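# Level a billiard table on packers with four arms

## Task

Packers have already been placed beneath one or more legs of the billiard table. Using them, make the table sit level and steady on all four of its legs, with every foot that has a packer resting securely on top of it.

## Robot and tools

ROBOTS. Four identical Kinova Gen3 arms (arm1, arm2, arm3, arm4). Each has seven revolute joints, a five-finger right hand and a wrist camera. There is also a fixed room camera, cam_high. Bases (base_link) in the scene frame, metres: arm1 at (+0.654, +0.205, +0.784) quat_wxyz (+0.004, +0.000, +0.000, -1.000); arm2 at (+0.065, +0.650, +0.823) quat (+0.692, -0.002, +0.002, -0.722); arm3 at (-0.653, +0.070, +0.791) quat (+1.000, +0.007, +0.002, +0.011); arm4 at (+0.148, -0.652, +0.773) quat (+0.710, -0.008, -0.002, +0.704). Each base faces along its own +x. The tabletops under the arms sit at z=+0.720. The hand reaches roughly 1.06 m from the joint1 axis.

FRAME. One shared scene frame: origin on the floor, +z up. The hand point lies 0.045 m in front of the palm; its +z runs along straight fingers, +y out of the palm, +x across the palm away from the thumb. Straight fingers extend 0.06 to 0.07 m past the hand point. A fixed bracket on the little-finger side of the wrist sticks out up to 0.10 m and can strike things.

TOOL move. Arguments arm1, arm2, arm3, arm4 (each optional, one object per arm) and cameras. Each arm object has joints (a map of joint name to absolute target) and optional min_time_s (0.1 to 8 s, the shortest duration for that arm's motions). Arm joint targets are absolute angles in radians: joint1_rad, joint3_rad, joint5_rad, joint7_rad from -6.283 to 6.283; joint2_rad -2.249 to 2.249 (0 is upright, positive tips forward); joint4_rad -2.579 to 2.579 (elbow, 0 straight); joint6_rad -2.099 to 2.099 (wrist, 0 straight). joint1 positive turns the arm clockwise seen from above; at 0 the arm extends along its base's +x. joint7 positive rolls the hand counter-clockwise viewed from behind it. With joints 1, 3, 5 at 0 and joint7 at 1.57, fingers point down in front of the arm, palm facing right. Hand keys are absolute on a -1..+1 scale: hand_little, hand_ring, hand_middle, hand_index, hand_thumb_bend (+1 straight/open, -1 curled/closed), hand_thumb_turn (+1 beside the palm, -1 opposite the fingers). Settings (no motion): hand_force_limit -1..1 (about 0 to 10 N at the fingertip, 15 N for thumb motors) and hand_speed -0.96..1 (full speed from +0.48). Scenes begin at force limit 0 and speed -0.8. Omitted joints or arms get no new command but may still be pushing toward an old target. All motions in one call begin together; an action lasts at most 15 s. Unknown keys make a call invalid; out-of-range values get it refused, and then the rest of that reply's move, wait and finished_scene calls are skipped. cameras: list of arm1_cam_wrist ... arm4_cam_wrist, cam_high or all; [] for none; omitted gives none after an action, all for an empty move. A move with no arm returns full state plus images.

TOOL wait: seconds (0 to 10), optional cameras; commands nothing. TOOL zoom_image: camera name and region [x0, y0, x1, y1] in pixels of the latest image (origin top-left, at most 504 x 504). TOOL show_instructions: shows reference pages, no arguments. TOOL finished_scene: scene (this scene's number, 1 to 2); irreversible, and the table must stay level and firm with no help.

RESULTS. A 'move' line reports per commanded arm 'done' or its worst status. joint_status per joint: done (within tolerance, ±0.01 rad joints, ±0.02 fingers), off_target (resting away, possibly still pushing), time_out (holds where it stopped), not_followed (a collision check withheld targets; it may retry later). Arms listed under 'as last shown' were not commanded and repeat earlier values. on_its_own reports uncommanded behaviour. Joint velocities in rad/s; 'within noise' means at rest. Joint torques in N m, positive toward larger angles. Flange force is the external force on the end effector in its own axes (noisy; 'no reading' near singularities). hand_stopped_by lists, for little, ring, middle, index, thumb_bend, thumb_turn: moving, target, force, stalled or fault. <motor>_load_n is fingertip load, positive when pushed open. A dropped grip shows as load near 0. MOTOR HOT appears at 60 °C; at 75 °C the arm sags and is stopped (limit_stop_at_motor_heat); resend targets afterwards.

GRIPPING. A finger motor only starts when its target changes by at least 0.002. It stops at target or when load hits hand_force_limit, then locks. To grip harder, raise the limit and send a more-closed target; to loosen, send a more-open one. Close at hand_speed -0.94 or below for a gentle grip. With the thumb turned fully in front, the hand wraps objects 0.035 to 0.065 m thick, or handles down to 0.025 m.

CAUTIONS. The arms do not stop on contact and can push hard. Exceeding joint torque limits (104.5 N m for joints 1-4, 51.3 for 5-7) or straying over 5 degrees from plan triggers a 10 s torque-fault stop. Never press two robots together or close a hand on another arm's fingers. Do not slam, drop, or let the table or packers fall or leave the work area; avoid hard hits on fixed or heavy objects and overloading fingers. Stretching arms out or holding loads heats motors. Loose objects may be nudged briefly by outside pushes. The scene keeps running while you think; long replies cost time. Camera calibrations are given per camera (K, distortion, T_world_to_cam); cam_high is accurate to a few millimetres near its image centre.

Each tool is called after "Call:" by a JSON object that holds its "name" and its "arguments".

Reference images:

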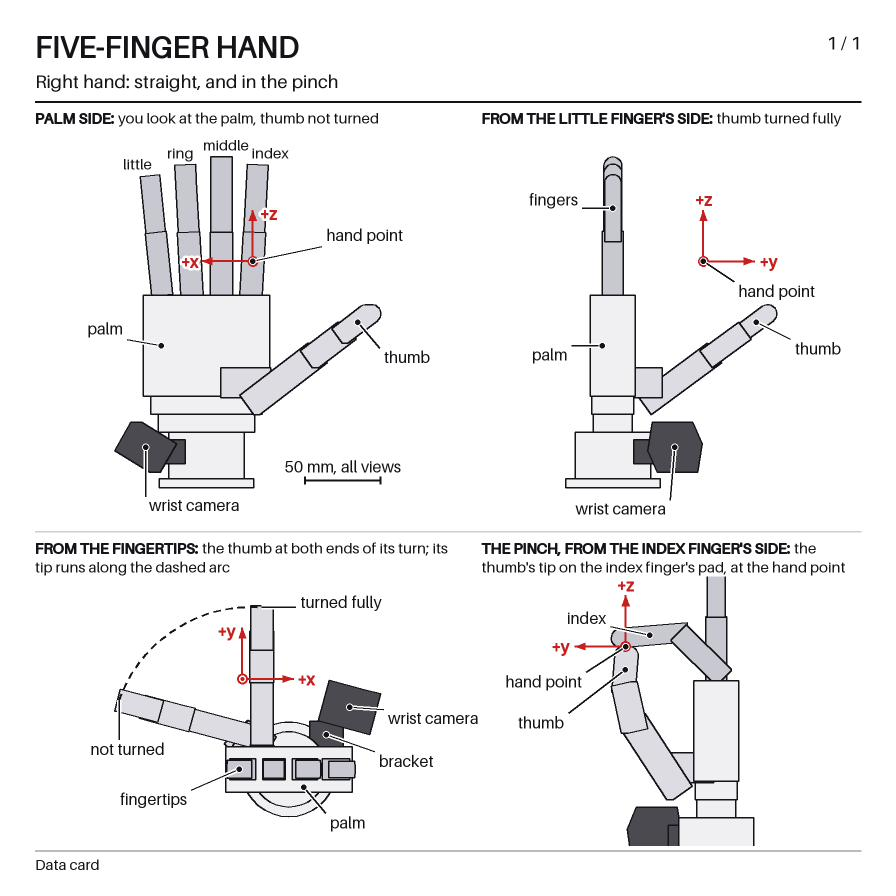

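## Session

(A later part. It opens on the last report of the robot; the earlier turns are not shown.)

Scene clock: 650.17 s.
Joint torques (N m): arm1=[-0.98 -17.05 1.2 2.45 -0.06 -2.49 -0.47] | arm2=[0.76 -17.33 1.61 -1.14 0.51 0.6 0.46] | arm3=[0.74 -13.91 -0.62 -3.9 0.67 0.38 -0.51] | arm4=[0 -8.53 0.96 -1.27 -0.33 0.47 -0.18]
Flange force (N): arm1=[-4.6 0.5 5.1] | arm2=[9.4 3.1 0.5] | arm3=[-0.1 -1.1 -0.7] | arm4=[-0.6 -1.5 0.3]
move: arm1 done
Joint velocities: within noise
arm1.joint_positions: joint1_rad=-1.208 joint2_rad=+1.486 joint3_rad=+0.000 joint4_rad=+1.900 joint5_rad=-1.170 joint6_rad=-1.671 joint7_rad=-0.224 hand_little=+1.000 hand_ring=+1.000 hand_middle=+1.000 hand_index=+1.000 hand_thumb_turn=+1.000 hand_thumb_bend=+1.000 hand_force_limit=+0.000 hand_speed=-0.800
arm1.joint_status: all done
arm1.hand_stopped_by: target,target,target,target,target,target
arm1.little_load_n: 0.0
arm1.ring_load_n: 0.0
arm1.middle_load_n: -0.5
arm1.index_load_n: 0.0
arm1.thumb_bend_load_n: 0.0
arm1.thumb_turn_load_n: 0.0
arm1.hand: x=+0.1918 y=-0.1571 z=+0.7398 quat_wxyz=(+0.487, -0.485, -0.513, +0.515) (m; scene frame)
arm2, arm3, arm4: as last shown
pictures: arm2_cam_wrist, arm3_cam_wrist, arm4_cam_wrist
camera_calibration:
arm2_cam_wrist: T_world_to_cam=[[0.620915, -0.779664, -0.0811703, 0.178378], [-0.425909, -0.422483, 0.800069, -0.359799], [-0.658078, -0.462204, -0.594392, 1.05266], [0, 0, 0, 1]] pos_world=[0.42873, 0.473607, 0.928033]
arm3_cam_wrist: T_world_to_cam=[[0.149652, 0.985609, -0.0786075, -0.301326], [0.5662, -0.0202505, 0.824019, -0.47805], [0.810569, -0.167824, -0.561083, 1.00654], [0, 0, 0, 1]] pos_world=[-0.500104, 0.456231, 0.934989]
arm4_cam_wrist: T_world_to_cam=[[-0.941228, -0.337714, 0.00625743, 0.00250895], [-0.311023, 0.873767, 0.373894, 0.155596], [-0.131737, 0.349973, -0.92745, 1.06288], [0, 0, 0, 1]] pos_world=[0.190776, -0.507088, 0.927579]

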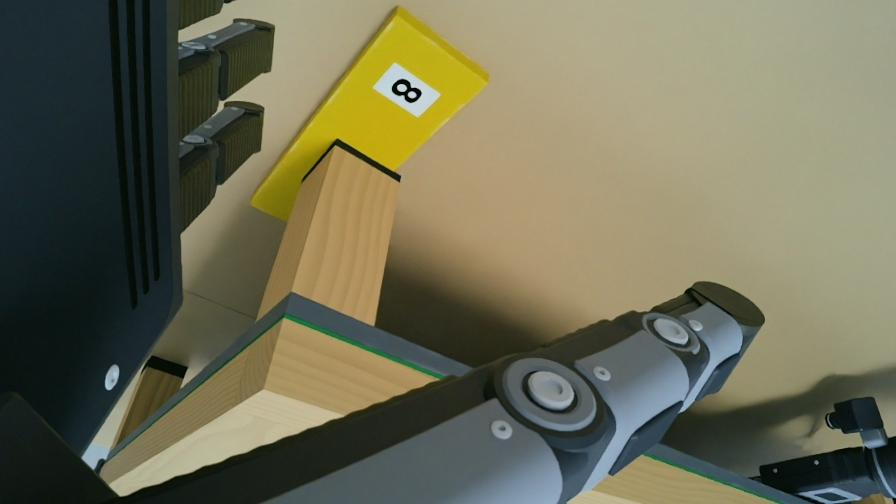

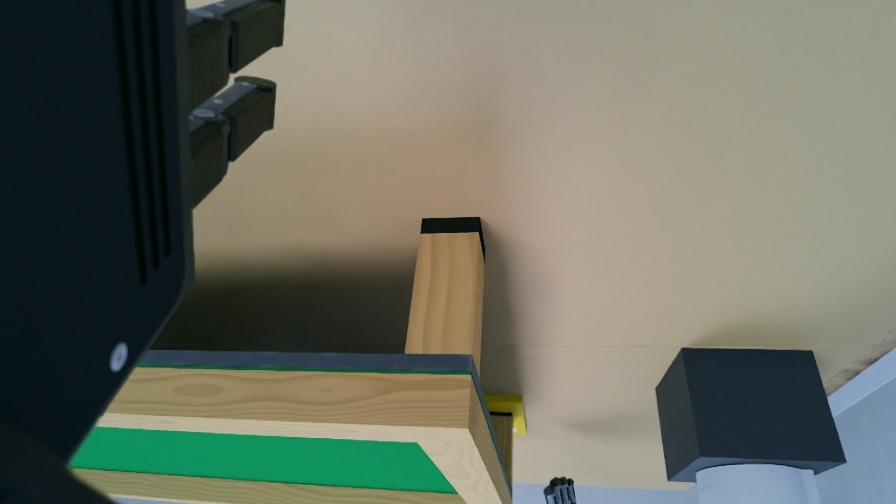

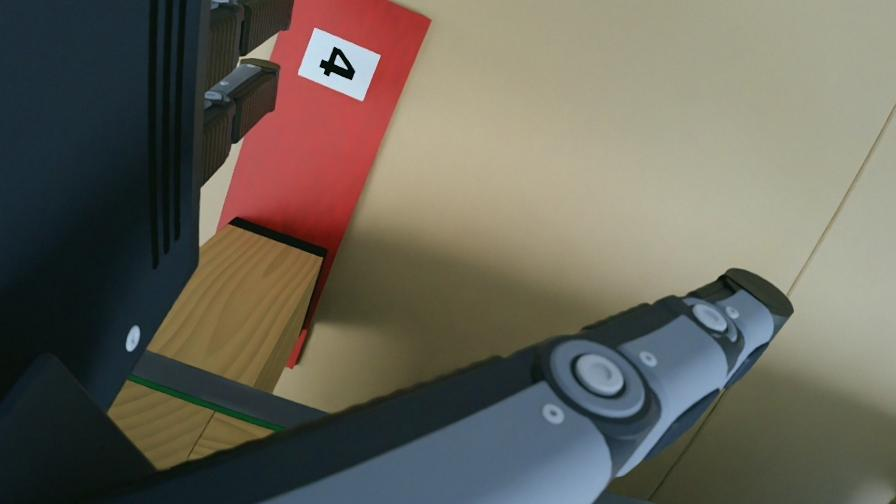

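Call:
{"name": "move", "arguments": {"arm1": {"joints":{"joint1_rad":-1.3811,"joint2_rad":1.4999,"joint4_rad":1.9543,"joint5_rad":-1.3447,"joint6_rad":-1.6465,"joint7_rad":-0.3044},"min_time_s":2.5}}}

Call:
{"name": "move", "arguments": {"arm1": {"joints":{"joint1_rad":-1.569,"joint2_rad":1.5083,"joint4_rad":1.9805,"joint5_rad":-1.5247,"joint6_rad":-1.5911,"joint7_rad":-0.3467},"min_time_s":2.5}}}

Call:
{"name": "move", "arguments": {"arm1": {"joints":{"joint1_rad":-1.6965,"joint2_rad":1.5086,"joint4_rad":1.9816,"joint5_rad":-1.6446,"joint6_rad":-1.5477,"joint7_rad":-0.3476},"min_time_s":1.5}}}

Call:
{"name": "move", "arguments": {"arm1": {"joints":{"joint1_rad":-1.7,"joint2_rad":1.1,"joint4_rad":2.25,"joint5_rad":-1.6446,"joint6_rad":-1.5,"joint7_rad":-0.3476},"min_time_s":2}, "cameras": ["all"]}}

Scene clock: 657.33 s.
Joint torques (N m): arm1=[-0.96 -16.14 1.34 3.35 -0.27 -2.43 -0.49] | arm2=[0.8 -17.31 1.65 -1.2 0.51 0.56 0.43] | arm3=[0.77 -13.97 -0.54 -3.89 0.67 0.38 -0.44] | arm4=[0 -8.52 0.94 -1.24 -0.32 0.5 -0.18]
Flange force (N): arm1=[-5.4 0.5 4.4] | arm2=[9.3 3.0 0.3] | arm3=[0.2 -1.2 -0.6] | arm4=[-0.6 -1.5 0.4]
move: arm1 done
Joint velocities: within noise
arm1.joint_positions: joint1_rad=-1.381 joint2_rad=+1.500 joint3_rad=+0.000 joint4_rad=+1.954 joint5_rad=-1.345 joint6_rad=-1.646 joint7_rad=-0.304 hand_little=+1.000 hand_ring=+1.000 hand_middle=+1.000 hand_index=+1.000 hand_thumb_turn=+1.000 hand_thumb_bend=+1.000 hand_force_limit=+0.000 hand_speed=-0.800
arm1.joint_status: all done
arm1.hand_stopped_by: target,target,target,target,target,target
arm1.little_load_n: 0.0
arm1.ring_load_n: -0.5
arm1.middle_load_n: 0.0
arm1.index_load_n: 0.0
arm1.thumb_bend_load_n: 0.0
arm1.thumb_turn_load_n: -0.5
arm1.hand: x=+0.2517 y=-0.1568 z=+0.7399 quat_wxyz=(+0.487, -0.485, -0.513, +0.514) (m; scene frame)
arm2, arm3, arm4: as last shown
arm2.thumb_bend_load_n: -0.5
arm2.thumb_turn_load_n: 0.0
pictures: none

Scene clock: 660.13 s.
Joint torques (N m): arm1=[-0.94 -15.45 1.44 4.09 -0.37 -2.39 -0.48] | arm2=[0.75 -17.35 1.58 -1.18 0.53 0.57 0.48] | arm3=[0.88 -14.05 -0.63 -3.87 0.71 0.41 -0.43] | arm4=[-0.02 -8.53 0.95 -1.23 -0.35 0.48 -0.17]
Flange force (N): arm1=[-6.2 0.7 3.4] | arm2=[9.4 3.0 0.4] | arm3=[0.6 -1.2 -0.3] | arm4=[-0.7 -1.6 0.3]
move: arm1 done
Joint velocities: within noise
arm1.joint_positions: joint1_rad=-1.569 joint2_rad=+1.508 joint3_rad=+0.000 joint4_rad=+1.980 joint5_rad=-1.525 joint6_rad=-1.591 joint7_rad=-0.347 hand_little=+1.000 hand_ring=+1.000 hand_middle=+1.000 hand_index=+1.000 hand_thumb_turn=+1.000 hand_thumb_bend=+1.000 hand_force_limit=+0.000 hand_speed=-0.800
arm1.joint_status: all done
arm1.hand_stopped_by: target,target,target,target,target,target
arm1.little_load_n: 0.0
arm1.ring_load_n: 0.0
arm1.middle_load_n: 0.0
arm1.index_load_n: 0.0
arm1.thumb_bend_load_n: 0.0
arm1.thumb_turn_load_n: 0.0
arm1.hand: x=+0.3116 y=-0.1567 z=+0.7400 quat_wxyz=(+0.487, -0.485, -0.513, +0.515) (m; scene frame)
arm2.joint_positions: joint1_rad=-1.419 joint2_rad=+0.714 joint3_rad=+0.000 joint4_rad=+1.970 joint5_rad=+0.340 joint6_rad=+0.827 joint7_rad=-4.340 hand_little=+1.000 hand_ring=+1.000 hand_middle=+1.000 hand_index=+1.000 hand_thumb_turn=-1.000 hand_thumb_bend=+1.000 hand_force_limit=+0.000 hand_speed=+0.000
arm2.joint_status: not commanded
arm2.hand_stopped_by: target,target,target,target,target,target
arm2.little_load_n: 0.0
arm2.ring_load_n: 0.0
arm2.middle_load_n: 0.0
arm2.index_load_n: 0.0
arm2.thumb_bend_load_n: 0.0
arm2.thumb_turn_load_n: -0.5
arm2.hand: x=+0.3510 y=+0.4219 z=+0.8598 quat_wxyz=(-0.046, -0.952, -0.222, +0.205) (m; scene frame)
arm3.joint_positions: joint1_rad=-1.432 joint2_rad=+0.597 joint3_rad=+0.000 joint4_rad=+2.082 joint5_rad=+0.697 joint6_rad=+0.706 joint7_rad=-3.983 hand_little=+1.000 hand_ring=+1.000 hand_middle=+1.000 hand_index=+1.000 hand_thumb_turn=+1.000 hand_thumb_bend=+1.000 hand_force_limit=+0.000 hand_speed=-0.800
arm3.joint_status: not commanded
arm3.hand_stopped_by: target,target,target,target,target,target
arm3.little_load_n: 0.0
arm3.ring_load_n: 0.0
arm3.middle_load_n: 0.0
arm3.index_load_n: 0.0
arm3.thumb_bend_load_n: 0.0
arm3.thumb_turn_load_n: 0.0
arm3.hand: x=-0.4075 y=+0.4378 z=+0.8694 quat_wxyz=(-0.214, -0.179, -0.960, +0.034) (m; scene frame)
arm4: as last shown
pictures: none

Scene clock: 661.93 s.
Joint torques (N m): arm1=[-0.92 -15.14 1.41 4.44 -0.35 -2.42 -0.47] | arm2=[0.79 -17.4 1.63 -1.22 0.54 0.57 0.43] | arm3=[0.73 -13.97 -0.52 -3.91 0.7 0.38 -0.51] | arm4=[-0.01 -8.53 0.94 -1.26 -0.37 0.5 -0.17]
Flange force (N): arm1=[-6.7 0.8 2.6] | arm2=[9.4 3.0 0.5] | arm3=[0.0 -1.0 -0.8] | arm4=[-0.6 -1.5 0.6]
move: arm1 done
Joint velocities: within noise
arm1.joint_positions: joint1_rad=-1.697 joint2_rad=+1.509 joint3_rad=+0.000 joint4_rad=+1.982 joint5_rad=-1.645 joint6_rad=-1.548 joint7_rad=-0.348 hand_little=+1.000 hand_ring=+1.000 hand_middle=+1.000 hand_index=+1.000 hand_thumb_turn=+1.000 hand_thumb_bend=+1.000 hand_force_limit=+0.000 hand_speed=-0.800
arm1.joint_status: all done
arm1.hand_stopped_by: target,target,target,target,target,target
arm1.little_load_n: 0.0
arm1.ring_load_n: 0.0
arm1.middle_load_n: 0.0
arm1.index_load_n: 0.0
arm1.thumb_bend_load_n: 0.0
arm1.thumb_turn_load_n: 0.0
arm1.hand: x=+0.3515 y=-0.1566 z=+0.7400 quat_wxyz=(+0.487, -0.485, -0.513, +0.515) (m; scene frame)
arm2, arm3, arm4: as last shown
arm2.thumb_turn_load_n: 0.0
arm3.ring_load_n: 0.5
arm4.thumb_turn_load_n: 0.5
pictures: none

Scene clock: 664.27 s.
Joint torques (N m): arm1=[-0.96 -14.16 1.11 3.36 -0.03 -2.49 -0.47] | arm2=[0.83 -17.41 1.57 -1.15 0.53 0.55 0.45] | arm3=[0.76 -13.94 -0.57 -3.88 0.68 0.36 -0.48] | arm4=[0 -8.53 0.94 -1.23 -0.32 0.49 -0.19]
Flange force (N): arm1=[-7.5 -1.3 2.3] | arm2=[9.6 3.1 0.4] | arm3=[0.1 -1.1 -0.8] | arm4=[-0.7 -1.6 0.3]
move: arm1 done
Joint velocities: within noise
arm1.joint_positions: joint1_rad=-1.700 joint2_rad=+1.100 joint3_rad=+0.000 joint4_rad=+2.250 joint5_rad=-1.645 joint6_rad=-1.500 joint7_rad=-0.348 hand_little=+1.000 hand_ring=+1.000 hand_middle=+1.000 hand_index=+1.000 hand_thumb_turn=+1.000 hand_thumb_bend=+1.000 hand_force_limit=+0.000 hand_speed=-0.800
arm1.joint_status: all done
arm1.hand_stopped_by: target,target,target,target,target,target
arm1.little_load_n: 0.0
arm1.ring_load_n: 0.0
arm1.middle_load_n: 0.0
arm1.index_load_n: 0.0
arm1.thumb_bend_load_n: 0.0
arm1.thumb_turn_load_n: 0.0
arm1.hand: x=+0.3561 y=-0.1600 z=+0.8790 quat_wxyz=(+0.438, -0.536, -0.490, +0.530) (m; scene frame)
arm2, arm3: as last shown
arm3.ring_load_n: 0.0
arm4.joint_positions: joint1_rad=+0.194 joint2_rad=+0.360 joint3_rad=+0.000 joint4_rad=+2.544 joint5_rad=+0.229 joint6_rad=+0.427 joint7_rad=-1.491 hand_little=+1.000 hand_ring=+1.000 hand_middle=+1.000 hand_index=+1.000 hand_thumb_turn=-1.000 hand_thumb_bend=+1.000 hand_force_limit=+0.000 hand_speed=+0.000
arm4.joint_status: not commanded
arm4.hand_stopped_by: target,target,target,target,target,target
arm4.little_load_n: 0.0
arm4.ring_load_n: 0.0
arm4.middle_load_n: 0.0
arm4.index_load_n: 0.0
arm4.thumb_bend_load_n: 0.0
arm4.thumb_turn_load_n: 0.0
arm4.hand: x=+0.1724 y=-0.4766 z=+0.8208 quat_wxyz=(+0.051, +0.735, -0.669, +0.094) (m; scene frame)
pictures: arm1_cam_wrist, arm2_cam_wrist, arm3_cam_wrist, arm4_cam_wrist, cam_high
camera_calibration:
arm1_cam_wrist: T_world_to_cam=[[0.0977838, 0.110653, -0.989037, 0.84803], [0.531006, -0.846317, -0.0421865, -0.284892], [-0.841707, -0.521059, -0.141514, 0.457549], [0, 0, 0, 1]] pos_world=[0.453478, -0.0965357, 0.891464]
arm2_cam_wrist: T_world_to_cam=[[0.620915, -0.779664, -0.0811703, 0.178378], [-0.425909, -0.422483, 0.800069, -0.359799], [-0.658078, -0.462204, -0.594392, 1.05266], [0, 0, 0, 1]] pos_world=[0.42873, 0.473607, 0.928033]
arm3_cam_wrist: T_world_to_cam=[[0.149652, 0.985609, -0.0786075, -0.301326], [0.5662, -0.0202505, 0.824019, -0.47805], [0.810569, -0.167824, -0.561083, 1.00654], [0, 0, 0, 1]] pos_world=[-0.500104, 0.456231, 0.934989]
arm4_cam_wrist: T_world_to_cam=[[-0.941228, -0.337714, 0.00625743, 0.00250895], [-0.311023, 0.873767, 0.373894, 0.155596], [-0.131737, 0.349973, -0.92745, 1.06288], [0, 0, 0, 1]] pos_world=[0.190776, -0.507088, 0.927579]

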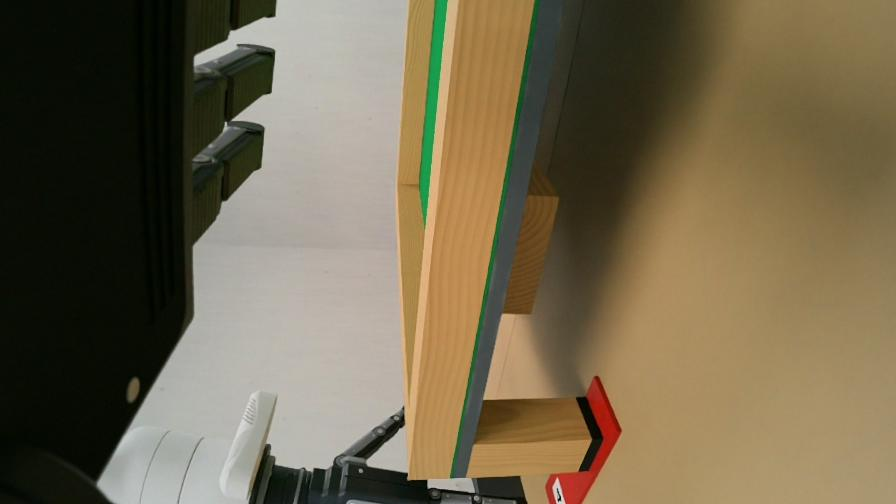

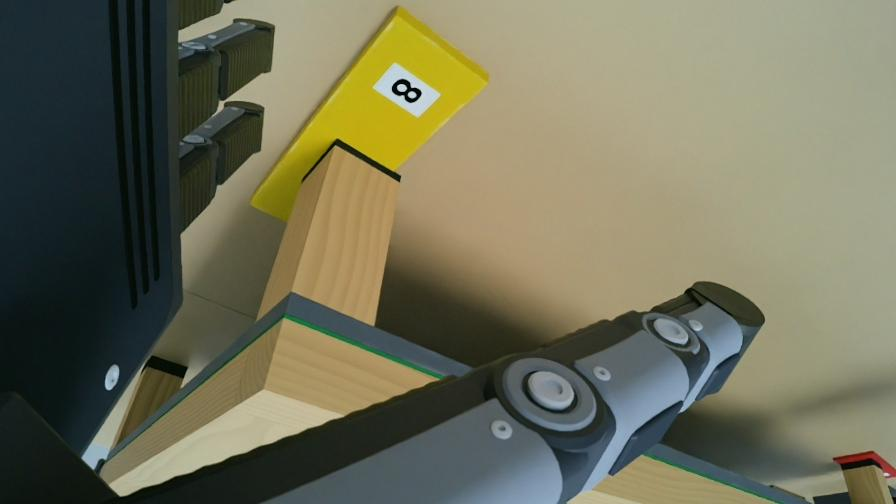

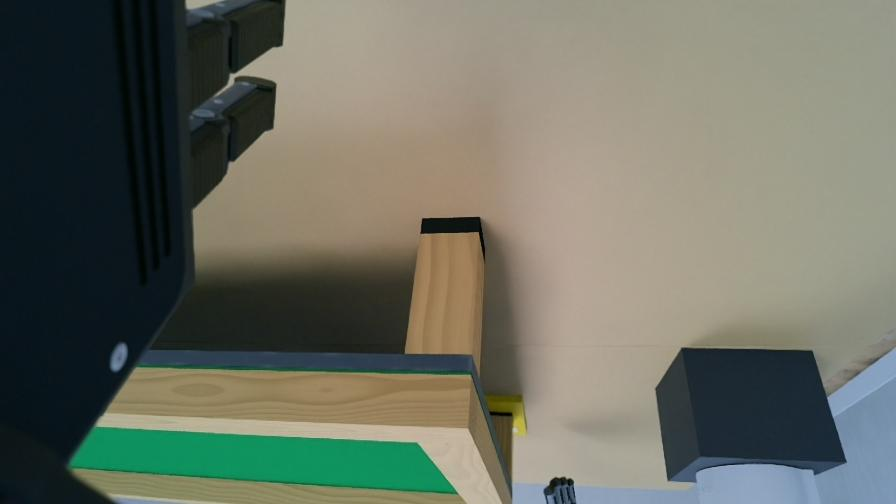

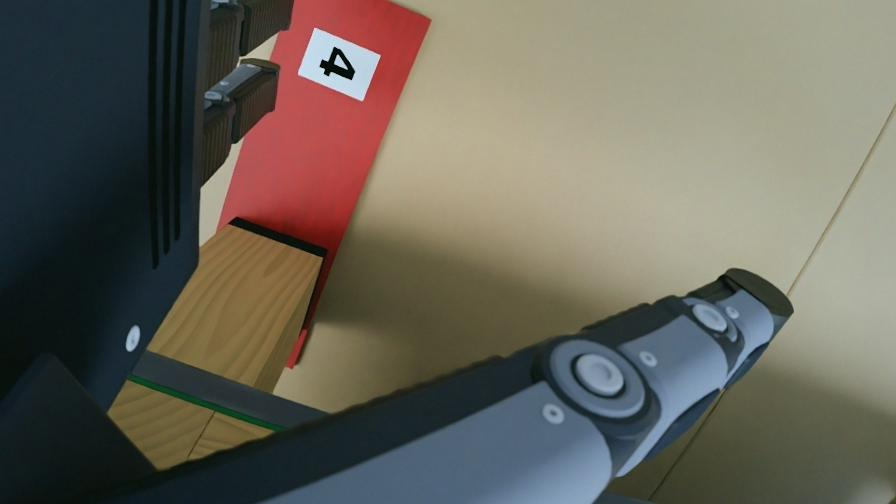

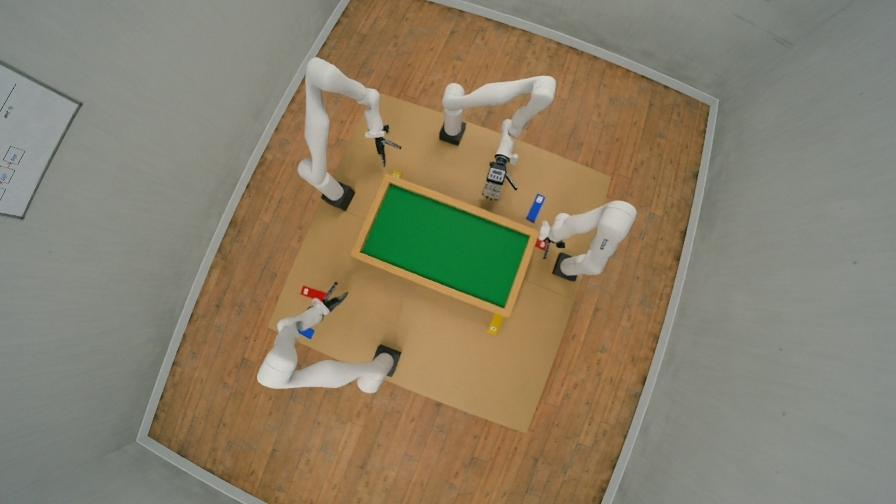

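Call:
{"name": "finished_scene", "arguments": {"scene": 1}}

The scene is finished: the task was done.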